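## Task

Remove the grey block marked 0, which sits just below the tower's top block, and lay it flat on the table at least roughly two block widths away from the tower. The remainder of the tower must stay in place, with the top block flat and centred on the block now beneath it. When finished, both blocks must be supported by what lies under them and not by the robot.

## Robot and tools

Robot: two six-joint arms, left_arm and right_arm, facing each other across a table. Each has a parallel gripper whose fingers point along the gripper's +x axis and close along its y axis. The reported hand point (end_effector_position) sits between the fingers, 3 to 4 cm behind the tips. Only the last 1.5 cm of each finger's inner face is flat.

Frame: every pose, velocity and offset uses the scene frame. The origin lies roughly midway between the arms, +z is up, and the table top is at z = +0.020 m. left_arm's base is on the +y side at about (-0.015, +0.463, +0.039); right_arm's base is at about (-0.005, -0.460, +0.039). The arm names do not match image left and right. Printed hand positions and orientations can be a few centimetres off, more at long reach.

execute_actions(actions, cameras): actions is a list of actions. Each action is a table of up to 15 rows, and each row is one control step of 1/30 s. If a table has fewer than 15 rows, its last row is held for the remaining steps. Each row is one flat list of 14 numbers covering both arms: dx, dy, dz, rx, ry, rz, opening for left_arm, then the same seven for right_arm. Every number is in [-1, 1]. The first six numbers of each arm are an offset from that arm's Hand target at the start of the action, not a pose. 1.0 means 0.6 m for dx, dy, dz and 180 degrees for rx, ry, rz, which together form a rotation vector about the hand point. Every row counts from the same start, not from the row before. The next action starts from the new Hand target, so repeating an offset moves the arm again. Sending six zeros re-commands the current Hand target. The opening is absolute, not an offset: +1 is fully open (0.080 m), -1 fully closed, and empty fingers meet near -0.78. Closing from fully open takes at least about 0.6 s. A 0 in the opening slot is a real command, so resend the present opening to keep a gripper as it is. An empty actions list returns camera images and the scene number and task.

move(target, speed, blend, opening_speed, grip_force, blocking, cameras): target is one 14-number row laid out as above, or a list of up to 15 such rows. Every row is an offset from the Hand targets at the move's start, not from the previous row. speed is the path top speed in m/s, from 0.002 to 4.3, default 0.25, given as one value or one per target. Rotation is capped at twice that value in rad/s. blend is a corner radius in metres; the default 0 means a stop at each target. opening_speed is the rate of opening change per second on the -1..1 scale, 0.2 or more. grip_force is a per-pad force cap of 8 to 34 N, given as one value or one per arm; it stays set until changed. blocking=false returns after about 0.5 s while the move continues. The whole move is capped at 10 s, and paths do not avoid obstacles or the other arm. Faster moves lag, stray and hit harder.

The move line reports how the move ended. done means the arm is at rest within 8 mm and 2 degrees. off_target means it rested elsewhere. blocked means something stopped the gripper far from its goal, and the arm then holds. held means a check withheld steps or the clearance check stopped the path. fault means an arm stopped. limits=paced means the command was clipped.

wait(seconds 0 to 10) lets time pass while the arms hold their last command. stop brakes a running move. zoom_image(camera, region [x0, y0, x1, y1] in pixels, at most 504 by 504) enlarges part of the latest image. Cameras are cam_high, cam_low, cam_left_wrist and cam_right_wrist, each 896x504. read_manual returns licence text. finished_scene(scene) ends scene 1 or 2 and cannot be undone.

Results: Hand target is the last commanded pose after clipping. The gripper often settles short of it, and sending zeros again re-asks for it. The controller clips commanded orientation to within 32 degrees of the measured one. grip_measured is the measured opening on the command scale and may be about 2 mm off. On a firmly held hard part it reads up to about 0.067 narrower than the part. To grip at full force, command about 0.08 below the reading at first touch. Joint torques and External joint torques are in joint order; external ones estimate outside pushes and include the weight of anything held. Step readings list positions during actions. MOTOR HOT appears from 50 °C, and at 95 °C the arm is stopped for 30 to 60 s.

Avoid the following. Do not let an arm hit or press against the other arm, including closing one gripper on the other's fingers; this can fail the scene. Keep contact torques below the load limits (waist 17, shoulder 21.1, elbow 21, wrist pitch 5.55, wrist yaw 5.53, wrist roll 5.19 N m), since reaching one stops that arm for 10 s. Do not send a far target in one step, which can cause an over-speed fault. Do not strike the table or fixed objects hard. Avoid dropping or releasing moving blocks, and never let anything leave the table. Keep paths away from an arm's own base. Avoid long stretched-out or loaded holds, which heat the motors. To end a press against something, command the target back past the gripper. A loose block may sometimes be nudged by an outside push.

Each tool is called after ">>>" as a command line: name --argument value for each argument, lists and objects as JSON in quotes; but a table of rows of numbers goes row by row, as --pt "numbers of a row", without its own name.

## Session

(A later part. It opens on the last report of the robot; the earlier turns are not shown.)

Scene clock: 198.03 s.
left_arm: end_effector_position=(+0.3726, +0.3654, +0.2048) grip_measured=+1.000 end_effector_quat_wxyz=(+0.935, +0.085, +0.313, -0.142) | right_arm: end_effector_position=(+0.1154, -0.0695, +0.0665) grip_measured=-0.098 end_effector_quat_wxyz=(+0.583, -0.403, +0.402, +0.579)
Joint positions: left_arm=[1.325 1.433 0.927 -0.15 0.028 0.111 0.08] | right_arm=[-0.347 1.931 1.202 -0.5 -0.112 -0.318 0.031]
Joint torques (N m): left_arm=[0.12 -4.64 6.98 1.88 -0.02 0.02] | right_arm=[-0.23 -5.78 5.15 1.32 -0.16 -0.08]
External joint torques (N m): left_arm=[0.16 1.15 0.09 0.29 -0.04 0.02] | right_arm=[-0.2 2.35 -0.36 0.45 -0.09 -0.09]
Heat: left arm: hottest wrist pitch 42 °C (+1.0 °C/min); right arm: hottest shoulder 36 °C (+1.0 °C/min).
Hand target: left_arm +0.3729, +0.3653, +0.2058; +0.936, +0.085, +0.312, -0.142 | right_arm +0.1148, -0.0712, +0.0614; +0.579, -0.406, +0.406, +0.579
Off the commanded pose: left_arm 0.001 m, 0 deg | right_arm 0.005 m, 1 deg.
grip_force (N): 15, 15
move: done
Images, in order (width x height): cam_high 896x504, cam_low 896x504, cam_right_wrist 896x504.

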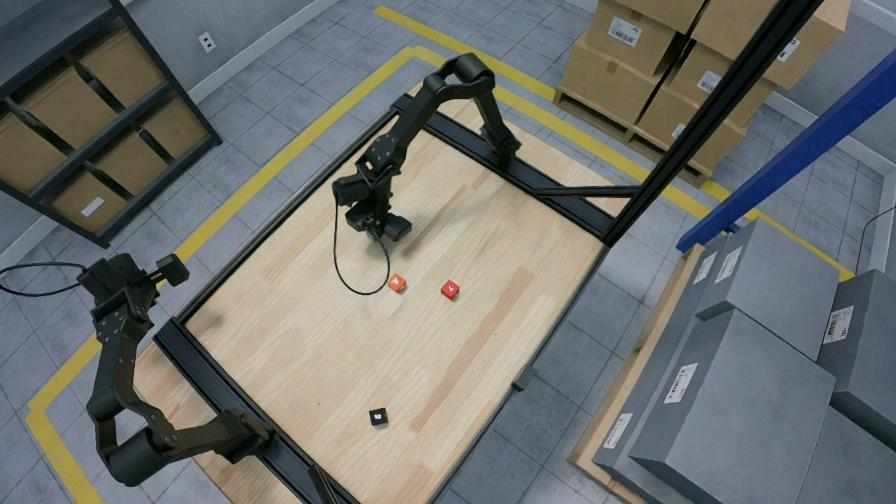

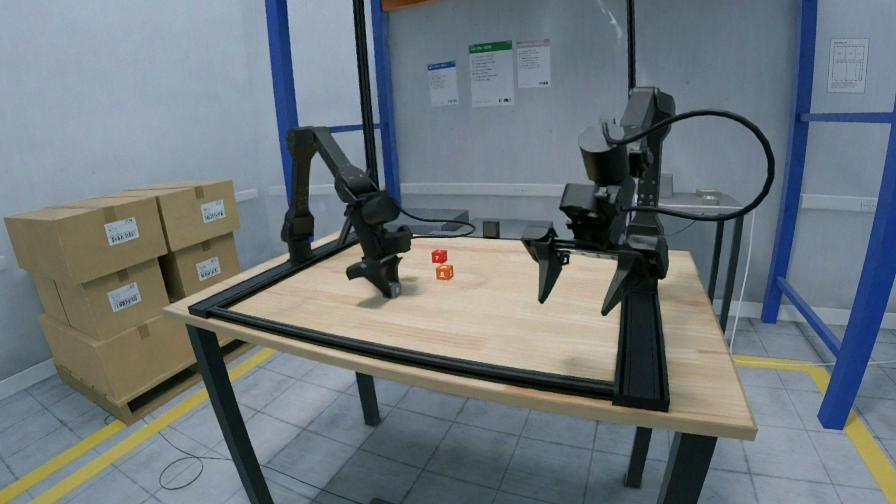

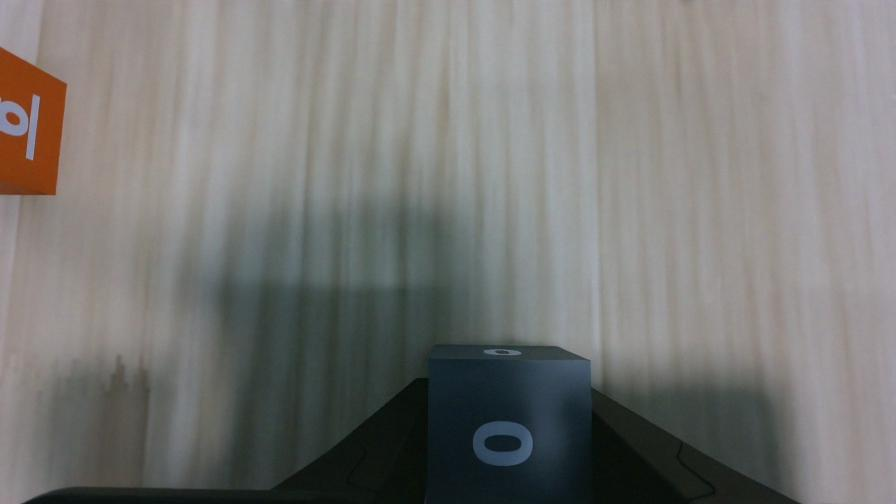

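>>> move --pt "0 0 0 0 0 0 1 0 0 0 0 0 0 1" --pt "0 0 0 0 0 0 1 0 0 0.1167 0 0 0 1" --pt "0 0 0 0 0 0 1 -0.4172 0 0.0977 0 0 0 1" --speed '[0.05, 0.2, 0.4]' --blend '[0, 0.03, 0]' --opening_speed 2 --cameras '["cam_low", "cam_high", "cam_right_wrist"]'

Scene clock: 207.00 s.
left_arm: end_effector_position=(+0.3726, +0.3654, +0.2048) grip_measured=+1.000 end_effector_quat_wxyz=(+0.935, +0.085, +0.313, -0.142) | right_arm: end_effector_position=(-0.1342, -0.0739, +0.1200) grip_measured=+0.997 end_effector_quat_wxyz=(+0.578, -0.407, +0.405, +0.580)
Joint positions: left_arm=[1.325 1.433 0.927 -0.15 0.028 0.111 0.08] | right_arm=[0.361 1.859 1.337 -0.722 0.123 0.344 0.08]
Joint torques (N m): left_arm=[0.05 -4.64 6.91 1.87 0.02 0.02] | right_arm=[0.08 -5.85 7.72 0.92 0.16 0.19]
External joint torques (N m): left_arm=[0.05 1.16 0.03 0.29 0.01 0.02] | right_arm=[0.15 2.09 1.89 0.09 0.06 0.19]
Heat: left arm: hottest wrist pitch 42 °C (+1.0 °C/min); right arm: hottest shoulder 36 °C (-1.0 °C/min).
Hand target: left_arm +0.3729, +0.3653, +0.2058; +0.936, +0.085, +0.312, -0.142 | right_arm -0.1356, -0.0713, +0.1200; +0.579, -0.406, +0.406, +0.579
Off the commanded pose: left_arm 0.001 m, 0 deg | right_arm 0.003 m, 0 deg.
grip_force (N): 15, 15
move: done
Images, in order (width x height): cam_high 896x504, cam_low 896x504, cam_right_wrist 896x504.

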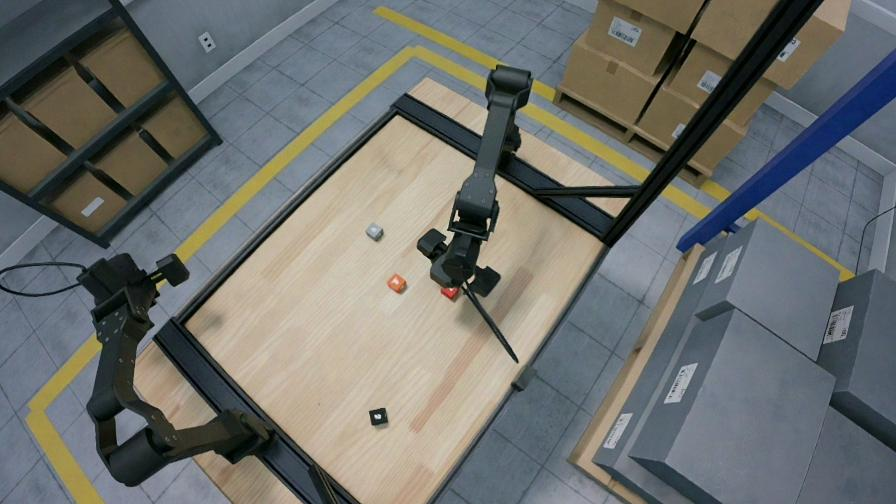

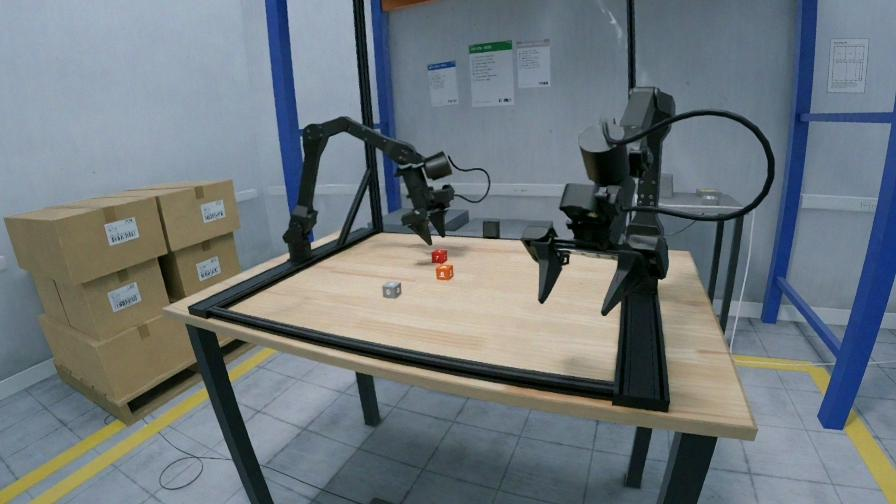

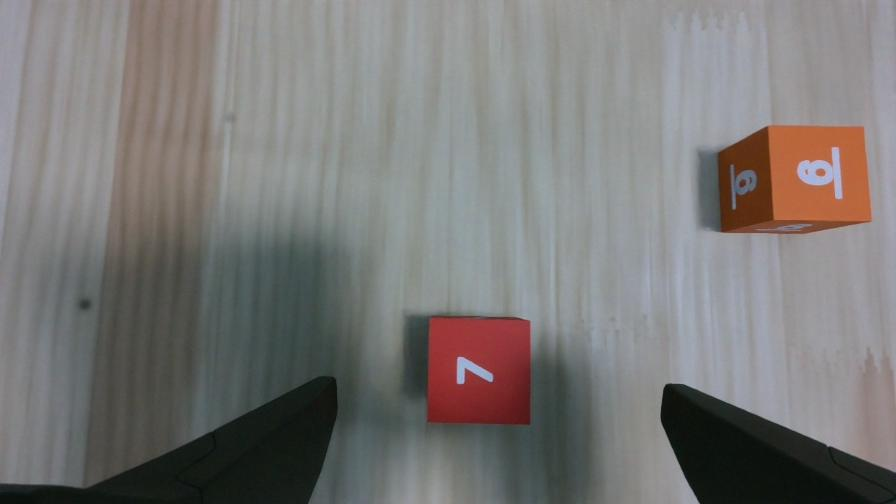

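>>> move --pt "0 0 0 0 0 0 1 -0.005 0.0043 -0.0927 0 0 0 1" --pt "0 0 0 0 0 0 1 -0.005 0.0043 -0.0927 0 0 0 -0.2" --speed 0.15 --opening_speed 1.2 --cameras '["cam_right_wrist"]'

>>> zoom_image --camera "cam_right_wrist" --region '[380, 310, 640, 504]'

Scene clock: 217.13 s.
left_arm: end_effector_position=(+0.3726, +0.3654, +0.2048) grip_measured=+1.000 end_effector_quat_wxyz=(+0.935, +0.085, +0.313, -0.142) | right_arm: end_effector_position=(-0.1380, -0.0672, +0.0685) grip_measured=-0.097 end_effector_quat_wxyz=(+0.580, -0.403, +0.404, +0.582)
Joint positions: left_arm=[1.325 1.433 0.927 -0.15 0.028 0.111 0.08] | right_arm=[0.364 1.952 1.242 -0.525 0.124 0.349 0.031]
Joint torques (N m): left_arm=[0.14 -4.64 6.97 1.88 0 0] | right_arm=[0.34 -6.06 5.32 1.24 0.14 0.17]
External joint torques (N m): left_arm=[0.16 1.1 0.15 0.32 -0.02 0] | right_arm=[0.29 2.19 -0.14 0.42 0.05 0.17]
Heat: left arm: hottest wrist pitch 43 °C (+2.0 °C/min); right arm: hottest shoulder 35 °C (-2.0 °C/min).
Hand target: left_arm +0.3729, +0.3653, +0.2058; +0.936, +0.085, +0.312, -0.142 | right_arm -0.1385, -0.0687, +0.0644; +0.579, -0.406, +0.405, +0.579
Off the commanded pose: left_arm 0.001 m, 0 deg | right_arm 0.004 m, 0 deg.
grip_force (N): 15, 15
move: done
Images, in order (width x height): cam_right_wrist 896x504.

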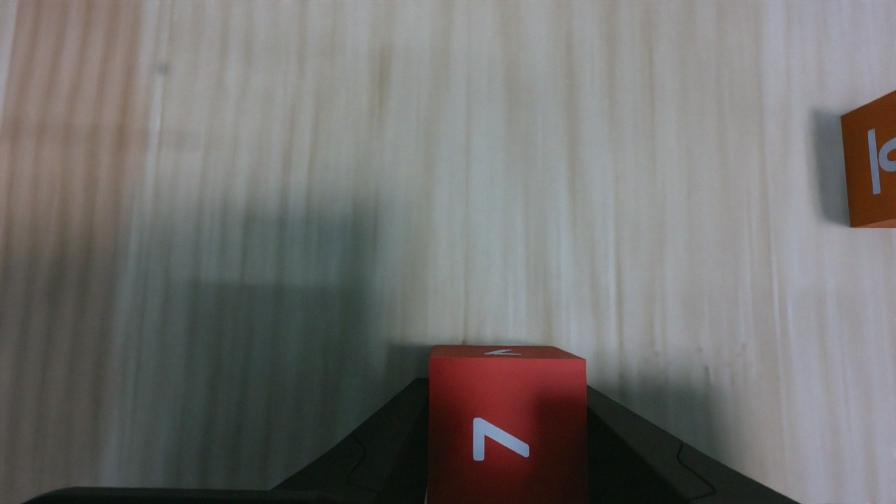

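Scaled by 1.938.

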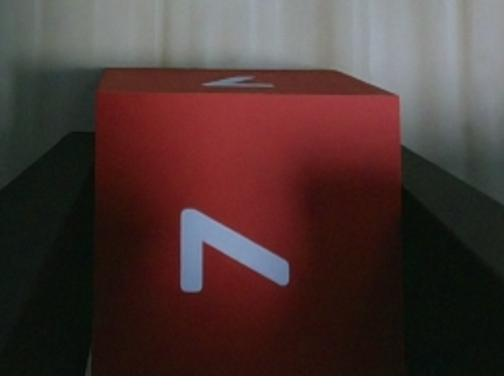

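>>> move --pt "0 0 0 0 0 0 1 0 0 0.1 0 0 0 -0.2" --pt "0 0 0 0 0 0 1 0.1888 0.1123 0.1 0 0 0 -0.2" --pt "0 0 0 0 0 0 1 0.1888 0.1123 0.055 0 0 0 -0.2" --speed '[0.2, 0.3, 0.1]' --blend '[0.02, 0.01, 0]' --cameras '["cam_low", "cam_high", "cam_right_wrist"]'

>>> zoom_image --camera "cam_low" --region '[388, 215, 500, 305]'

>>> zoom_image --camera "cam_right_wrist" --region '[380, 310, 640, 504]'

Scene clock: 233.70 s.
left_arm: end_effector_position=(+0.3726, +0.3654, +0.2048) grip_measured=+1.000 end_effector_quat_wxyz=(+0.935, +0.085, +0.313, -0.142) | right_arm: end_effector_position=(-0.0254, -0.0005, +0.1025) grip_measured=-0.097 end_effector_quat_wxyz=(+0.582, -0.402, +0.403, +0.580)
Joint positions: left_arm=[1.325 1.433 0.927 -0.15 0.028 0.111 0.08] | right_arm=[0.044 2.049 1.527 -0.691 0.019 0.05 0.031]
Joint torques (N m): left_arm=[0.14 -4.71 6.95 1.85 0 -0.01] | right_arm=[-0.01 -7.09 5.66 1.39 -0.03 -0.09]
External joint torques (N m): left_arm=[0.15 0.97 0.19 0.31 -0.02 -0.01] | right_arm=[0.03 2.25 -0.25 0.5 -0.05 -0.09]
Heat: left arm: hottest wrist pitch 43 °C (+1.0 °C/min); right arm: hottest shoulder 37 °C (+2.0 °C/min).
Hand target: left_arm +0.3729, +0.3653, +0.2058; +0.936, +0.085, +0.312, -0.142 | right_arm -0.0253, -0.0014, +0.0974; +0.579, -0.406, +0.405, +0.579
Off the commanded pose: left_arm 0.001 m, 0 deg | right_arm 0.005 m, 1 deg.
grip_force (N): 15, 15
move: done
Images, in order (width x height): cam_high 896x504, cam_low 896x504, cam_right_wrist 896x504.

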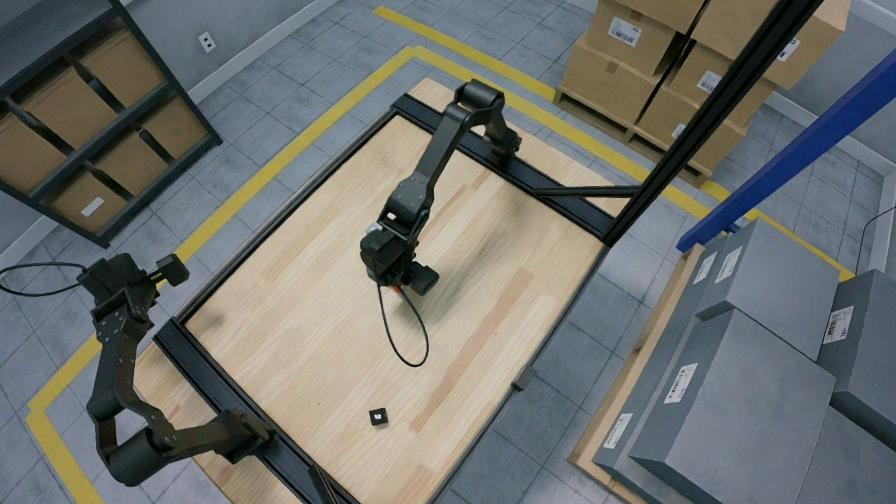

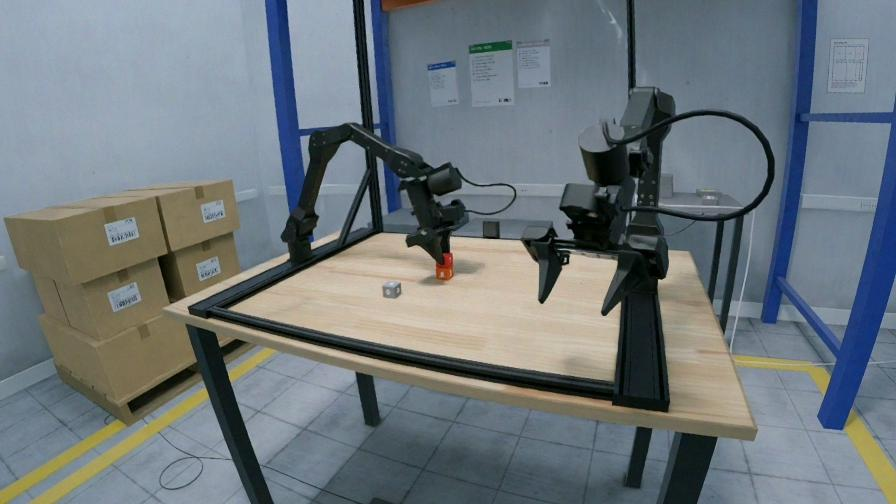

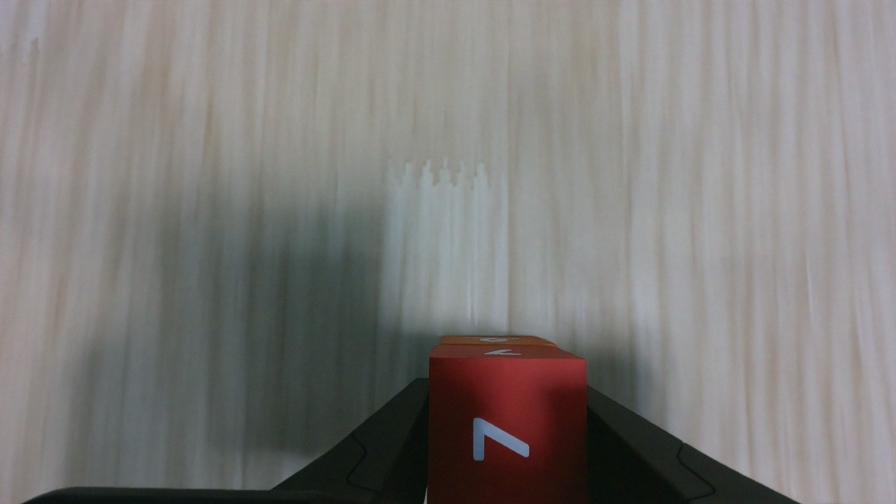

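Scaled by 4.500.

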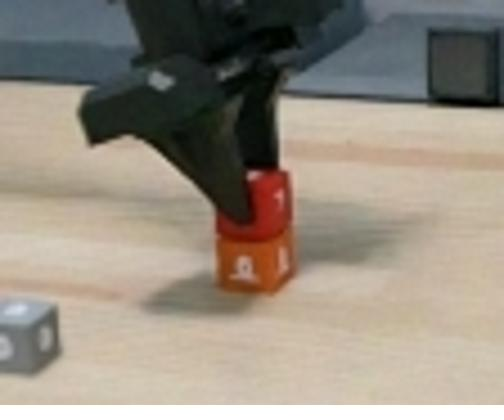

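Scaled by 1.938.

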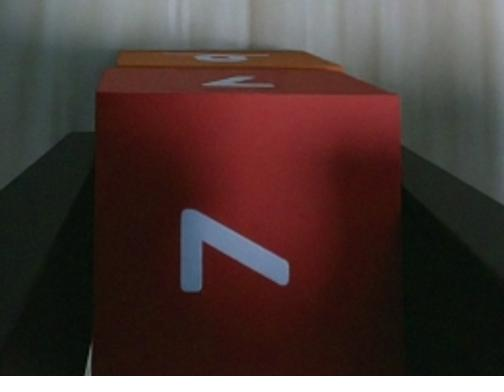

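>>> zoom_image --camera "cam_right_wrist" --region '[420, 325, 600, 375]'

>>> zoom_image --camera "cam_low" --region '[426, 245, 466, 285]'

Scaled by 2.800.

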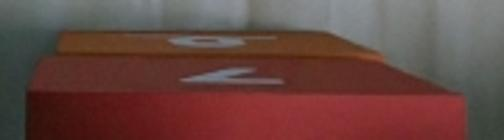

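Scaled by 12.600.

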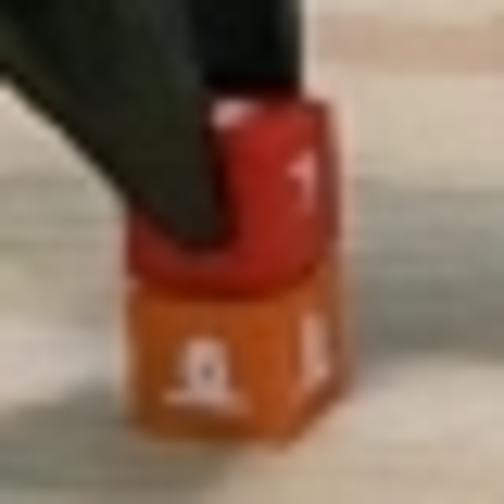

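>>> move --target '[0, 0, 0, 0, 0, 0, 1, 0, 0, -0.0078, 0, 0, 0, -0.2]' --speed 0.03 --cameras '["cam_low", "cam_right_wrist"]'

>>> zoom_image --camera "cam_low" --region '[416, 225, 476, 285]'

>>> zoom_image --camera "cam_right_wrist" --region '[420, 325, 600, 375]'

Scene clock: 252.23 s.
left_arm: end_effector_position=(+0.3726, +0.3654, +0.2048) grip_measured=+1.000 end_effector_quat_wxyz=(+0.935, +0.085, +0.313, -0.142) | right_arm: end_effector_position=(-0.0255, +0.0003, +0.0998) grip_measured=-0.097 end_effector_quat_wxyz=(+0.583, -0.401, +0.402, +0.581)
Joint positions: left_arm=[1.325 1.433 0.927 -0.15 0.028 0.111 0.08] | right_arm=[0.044 2.051 1.518 -0.674 0.019 0.05 0.031]
Joint torques (N m): left_arm=[0.12 -4.65 6.98 1.88 -0.01 -0.01] | right_arm=[-0.12 -6.74 5.35 1.35 -0.02 -0.15]
External joint torques (N m): left_arm=[0.12 1.07 0.19 0.33 -0.03 -0.01] | right_arm=[-0.07 2.69 -0.6 0.44 -0.05 -0.15]
Heat: left arm: hottest wrist pitch 43 °C (+1.0 °C/min); right arm: hottest shoulder 37 °C (+1.0 °C/min).
Hand target: left_arm +0.3729, +0.3653, +0.2058; +0.936, +0.085, +0.312, -0.142 | right_arm -0.0253, -0.0013, +0.0928; +0.579, -0.406, +0.405, +0.579
Off the commanded pose: left_arm 0.001 m, 0 deg | right_arm 0.007 m, 1 deg.
grip_force (N): 15, 15
move: done
Images, in order (width x height): cam_low 896x504, cam_right_wrist 896x504.

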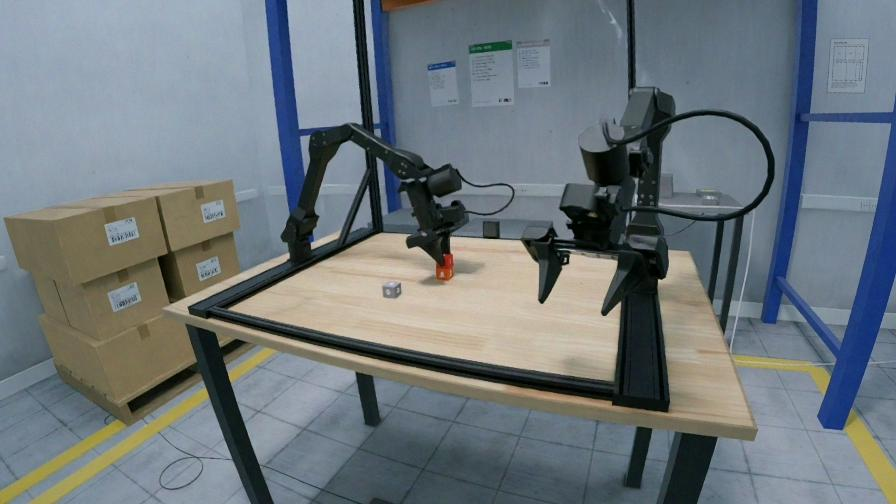

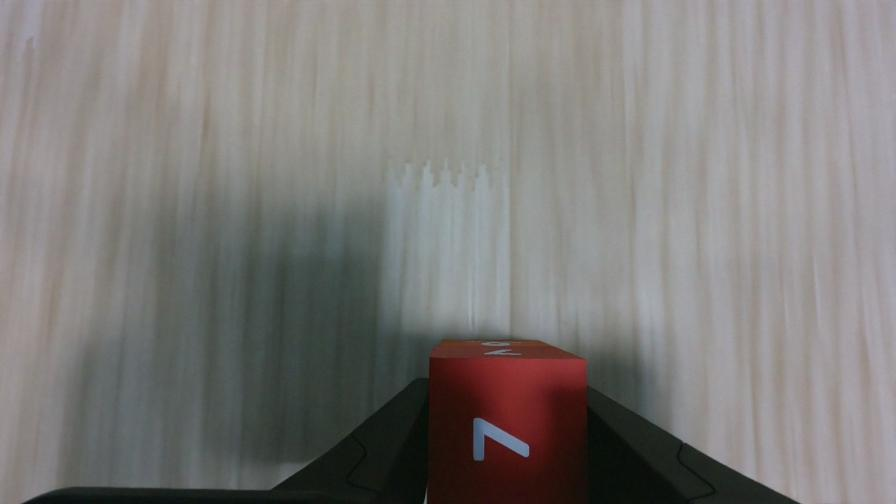

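Scaled by 8.400.

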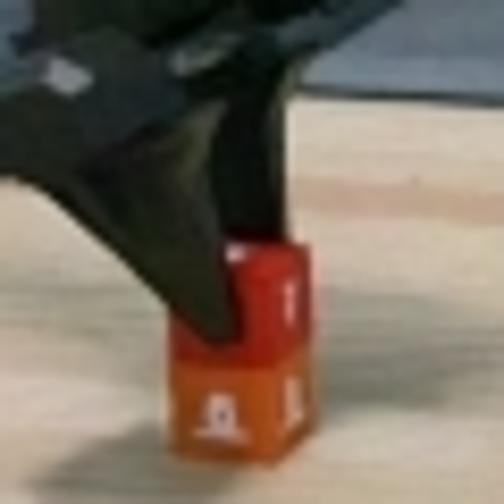

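Scaled by 2.800.

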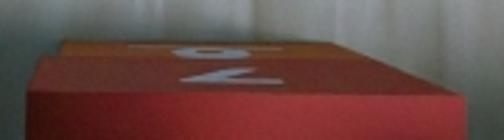

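>>> move --target '[0, 0, 0, 0, 0, 0, 1, 0, -0.0017, -0.0037, 0, 0, 0, -0.2]' --speed 0.03 --cameras '["cam_right_wrist"]'

>>> zoom_image --camera "cam_right_wrist" --region '[420, 325, 600, 375]'

Scene clock: 270.93 s.
left_arm: end_effector_position=(+0.3726, +0.3654, +0.2048) grip_measured=+1.000 end_effector_quat_wxyz=(+0.935, +0.085, +0.313, -0.142) | right_arm: end_effector_position=(-0.0255, +0.0005, +0.0985) grip_measured=-0.097 end_effector_quat_wxyz=(+0.584, -0.400, +0.401, +0.582)
Joint positions: left_arm=[1.325 1.433 0.927 -0.15 0.028 0.111 0.08] | right_arm=[0.044 2.051 1.511 -0.664 0.019 0.05 0.031]
Joint torques (N m): left_arm=[0.06 -4.62 6.91 1.86 -0.01 0] | right_arm=[-0.14 -6.82 4.86 1.4 -0.05 -0.11]
External joint torques (N m): left_arm=[0.08 1.05 0.2 0.33 -0.02 0] | right_arm=[-0.17 2.47 -0.97 0.53 -0.07 -0.11]
Heat: left arm: hottest wrist pitch 43 °C (+1.0 °C/min); right arm: hottest shoulder 38 °C (+3.0 °C/min).
Hand target: left_arm +0.3729, +0.3653, +0.2058; +0.936, +0.085, +0.312, -0.142 | right_arm -0.0253, -0.0023, +0.0905; +0.579, -0.406, +0.405, +0.579
Off the commanded pose: left_arm 0.001 m, 0 deg | right_arm 0.008 m, 1 deg.
grip_force (N): 15, 15
move: done
Images, in order (width x height): cam_right_wrist 896x504.

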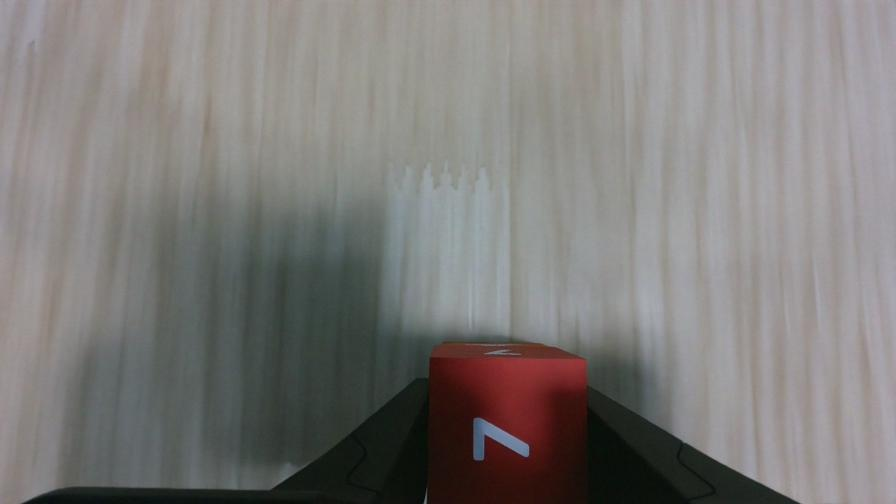

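Scaled by 2.800.

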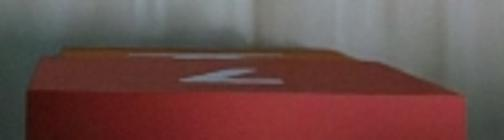

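>>> move --pt "0 0 0 0 0 0 1 0 0 0.0042 0 0 0 -0.2" --pt "0 0 0 0 0 0 1 0 0 0.0042 0 0 0 1" --pt "0 0 0 0 0 0 1 0 0 0.14 0 0 0 1" --speed '[0.03, 0.05, 0.2]' --blend 0 --opening_speed 2 --cameras '["cam_low", "cam_high", "cam_right_wrist"]'

>>> zoom_image --camera "cam_low" --region '[416, 225, 476, 285]'

>>> zoom_image --camera "cam_right_wrist" --region '[400, 270, 600, 450]'

Scene clock: 281.10 s.
left_arm: end_effector_position=(+0.3726, +0.3654, +0.2048) grip_measured=+1.000 end_effector_quat_wxyz=(+0.935, +0.085, +0.313, -0.142) | right_arm: end_effector_position=(-0.0252, -0.0044, +0.1689) grip_measured=+0.997 end_effector_quat_wxyz=(+0.578, -0.410, +0.410, +0.575)
Joint positions: left_arm=[1.325 1.433 0.927 -0.15 0.028 0.111 0.08] | right_arm=[0.044 2.011 1.745 -0.971 0.019 0.05 0.08]
Joint torques (N m): left_arm=[0.1 -4.66 6.96 1.87 -0.01 -0.03] | right_arm=[-0.07 -8.32 7.95 0.95 -0.05 -0.1]
External joint torques (N m): left_arm=[0.11 1.12 0.12 0.3 -0.03 -0.03] | right_arm=[-0.11 0.9 1.9 0.1 -0.06 -0.1]
Heat: left arm: hottest wrist pitch 44 °C (+1.0 °C/min); right arm: hottest shoulder 38 °C (+2.0 °C/min).
Hand target: left_arm +0.3729, +0.3653, +0.2058; +0.936, +0.085, +0.312, -0.142 | right_arm -0.0253, -0.0023, +0.1744; +0.579, -0.406, +0.405, +0.579
Off the commanded pose: left_arm 0.001 m, 0 deg | right_arm 0.006 m, 1 deg.
grip_force (N): 15, 15
move: done
Images, in order (width x height): cam_high 896x504, cam_low 896x504, cam_right_wrist 896x504.

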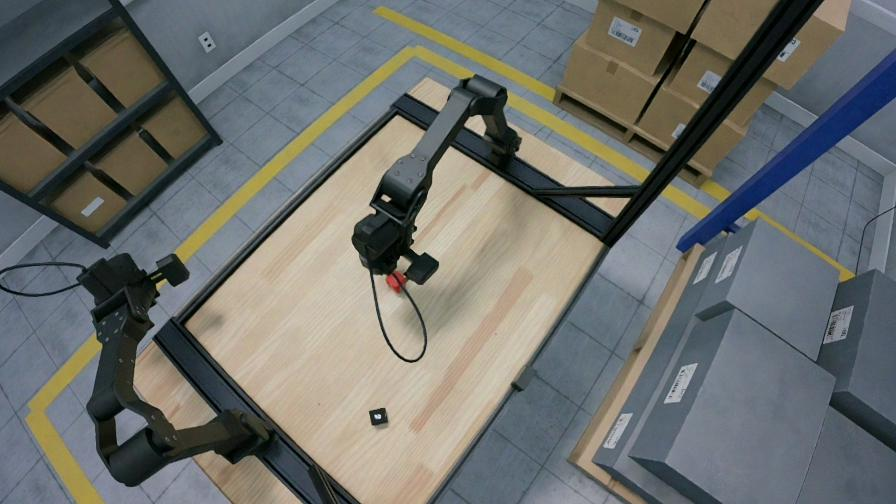

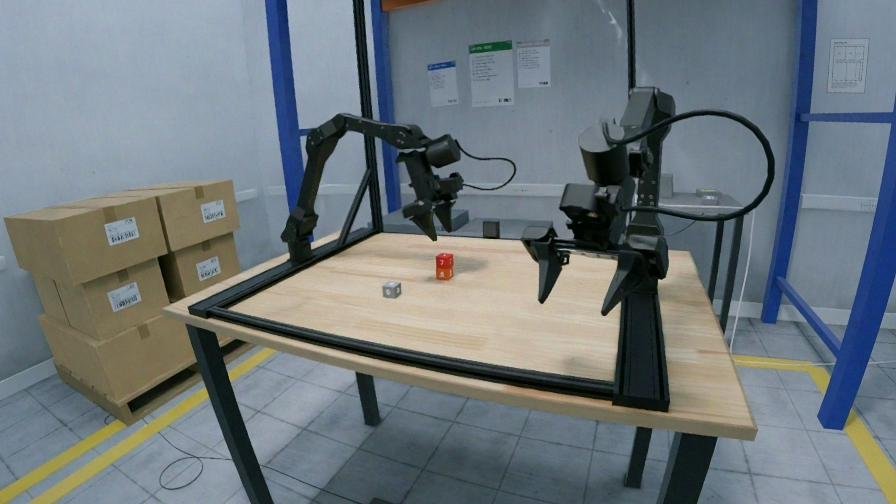

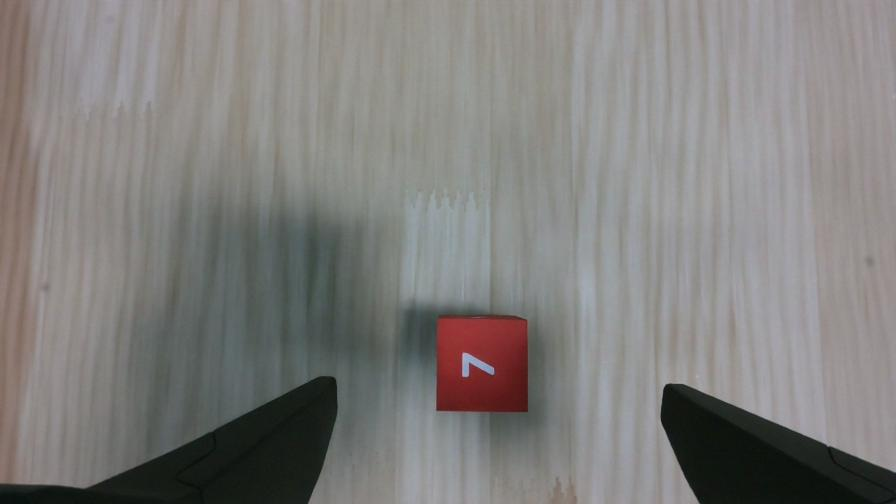

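Scaled by 8.400.

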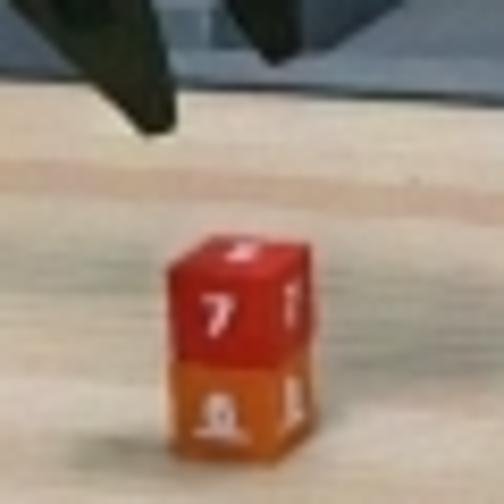

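Scaled by 2.520.

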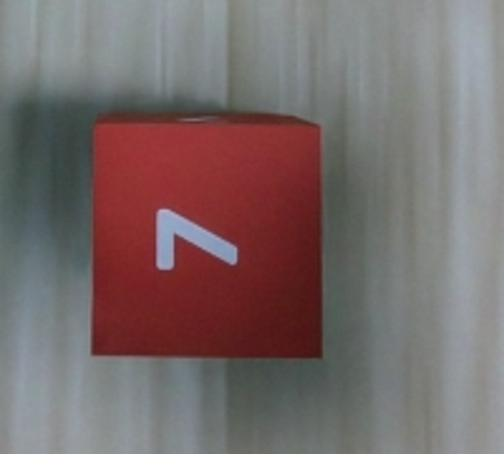

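>>> move --target '[0, 0, 0, 0, 0, 0, 1, 0, -0.3167, 0.1667, 0.139, 0, 0, 1]' --speed 0.4 --cameras '["cam_low", "cam_high", "cam_right_wrist"]'

>>> zoom_image --camera "cam_low" --region '[429, 247, 461, 285]'

>>> zoom_image --camera "cam_high" --region '[360, 210, 440, 310]'

Scene clock: 290.60 s.
left_arm: end_effector_position=(+0.3726, +0.3654, +0.2048) grip_measured=+1.000 end_effector_quat_wxyz=(+0.935, +0.085, +0.313, -0.142) | right_arm: end_effector_position=(-0.0248, -0.1904, +0.2748) grip_measured=+0.997 end_effector_quat_wxyz=(+0.653, -0.272, +0.270, +0.653)
Joint positions: left_arm=[1.325 1.433 0.927 -0.15 0.028 0.111 0.08] | right_arm=[0.114 0.985 1.013 -0.819 0.086 0.083 0.08]
Joint torques (N m): left_arm=[0.05 -4.58 6.97 1.86 0.03 0] | right_arm=[0.29 -2.47 6.22 1.57 0.11 0.19]
External joint torques (N m): left_arm=[0.04 1.16 0.15 0.3 0.02 0] | right_arm=[0.31 -0.17 -0.22 0.16 0.06 0.19]
Heat: left arm: hottest wrist pitch 44 °C (+1.0 °C/min); right arm: hottest shoulder 38 °C (+1.0 °C/min).
Hand target: left_arm +0.3729, +0.3653, +0.2058; +0.936, +0.085, +0.312, -0.142 | right_arm -0.0252, -0.1924, +0.2745; +0.653, -0.271, +0.270, +0.653
Off the commanded pose: left_arm 0.001 m, 0 deg | right_arm 0.002 m, 0 deg.
grip_force (N): 15, 15
move: done
Images, in order (width x height): cam_high 896x504, cam_low 896x504, cam_right_wrist 896x504.

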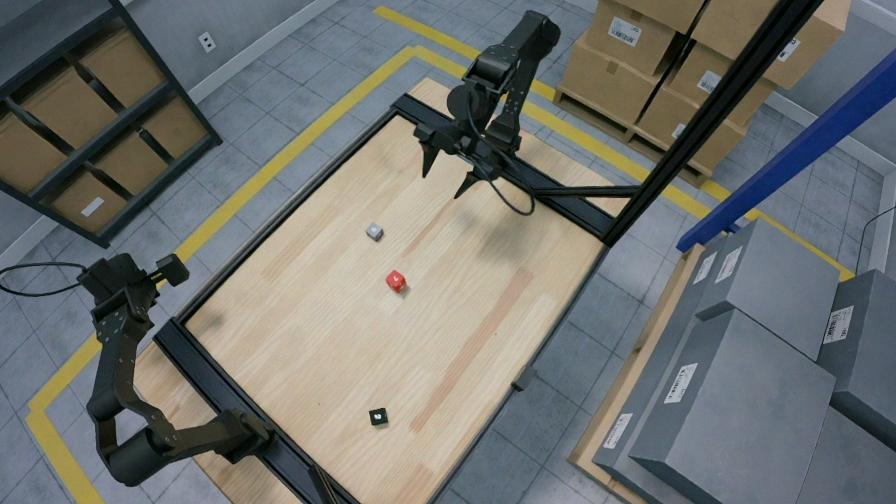

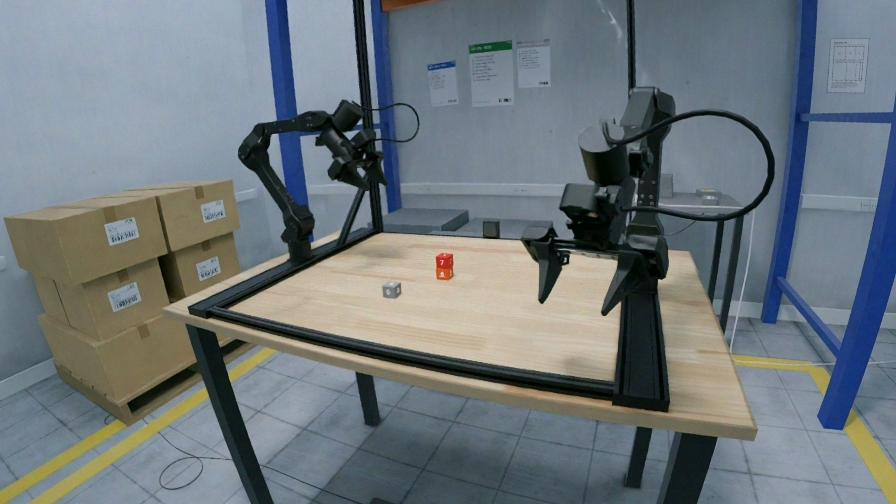

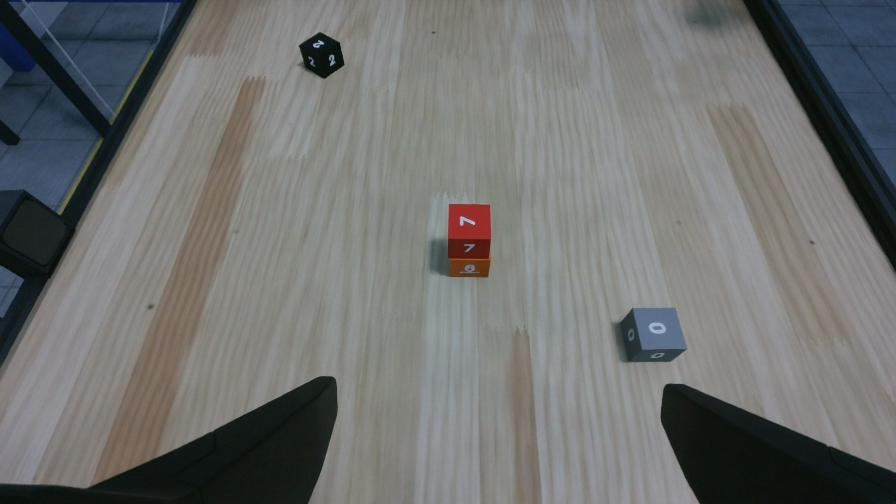

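Scaled by 13.263.

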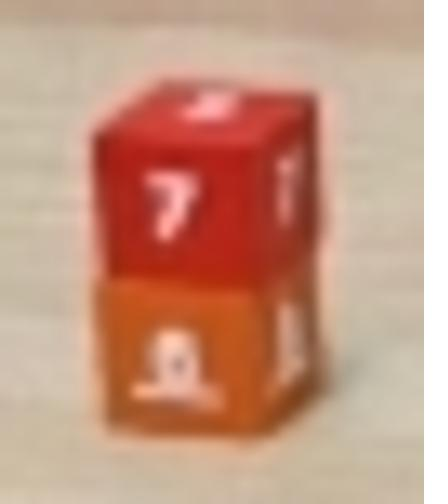

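Scaled by 5.040.

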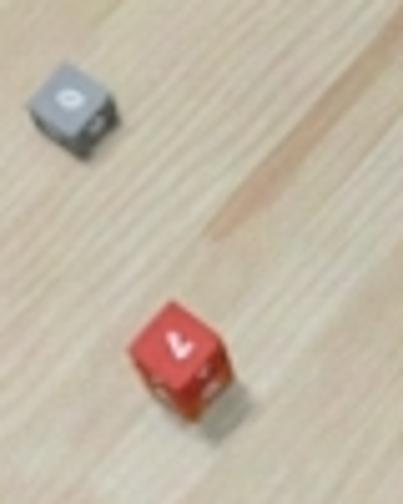

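>>> finished_scene --scene 1

The scene is finished: the task was done.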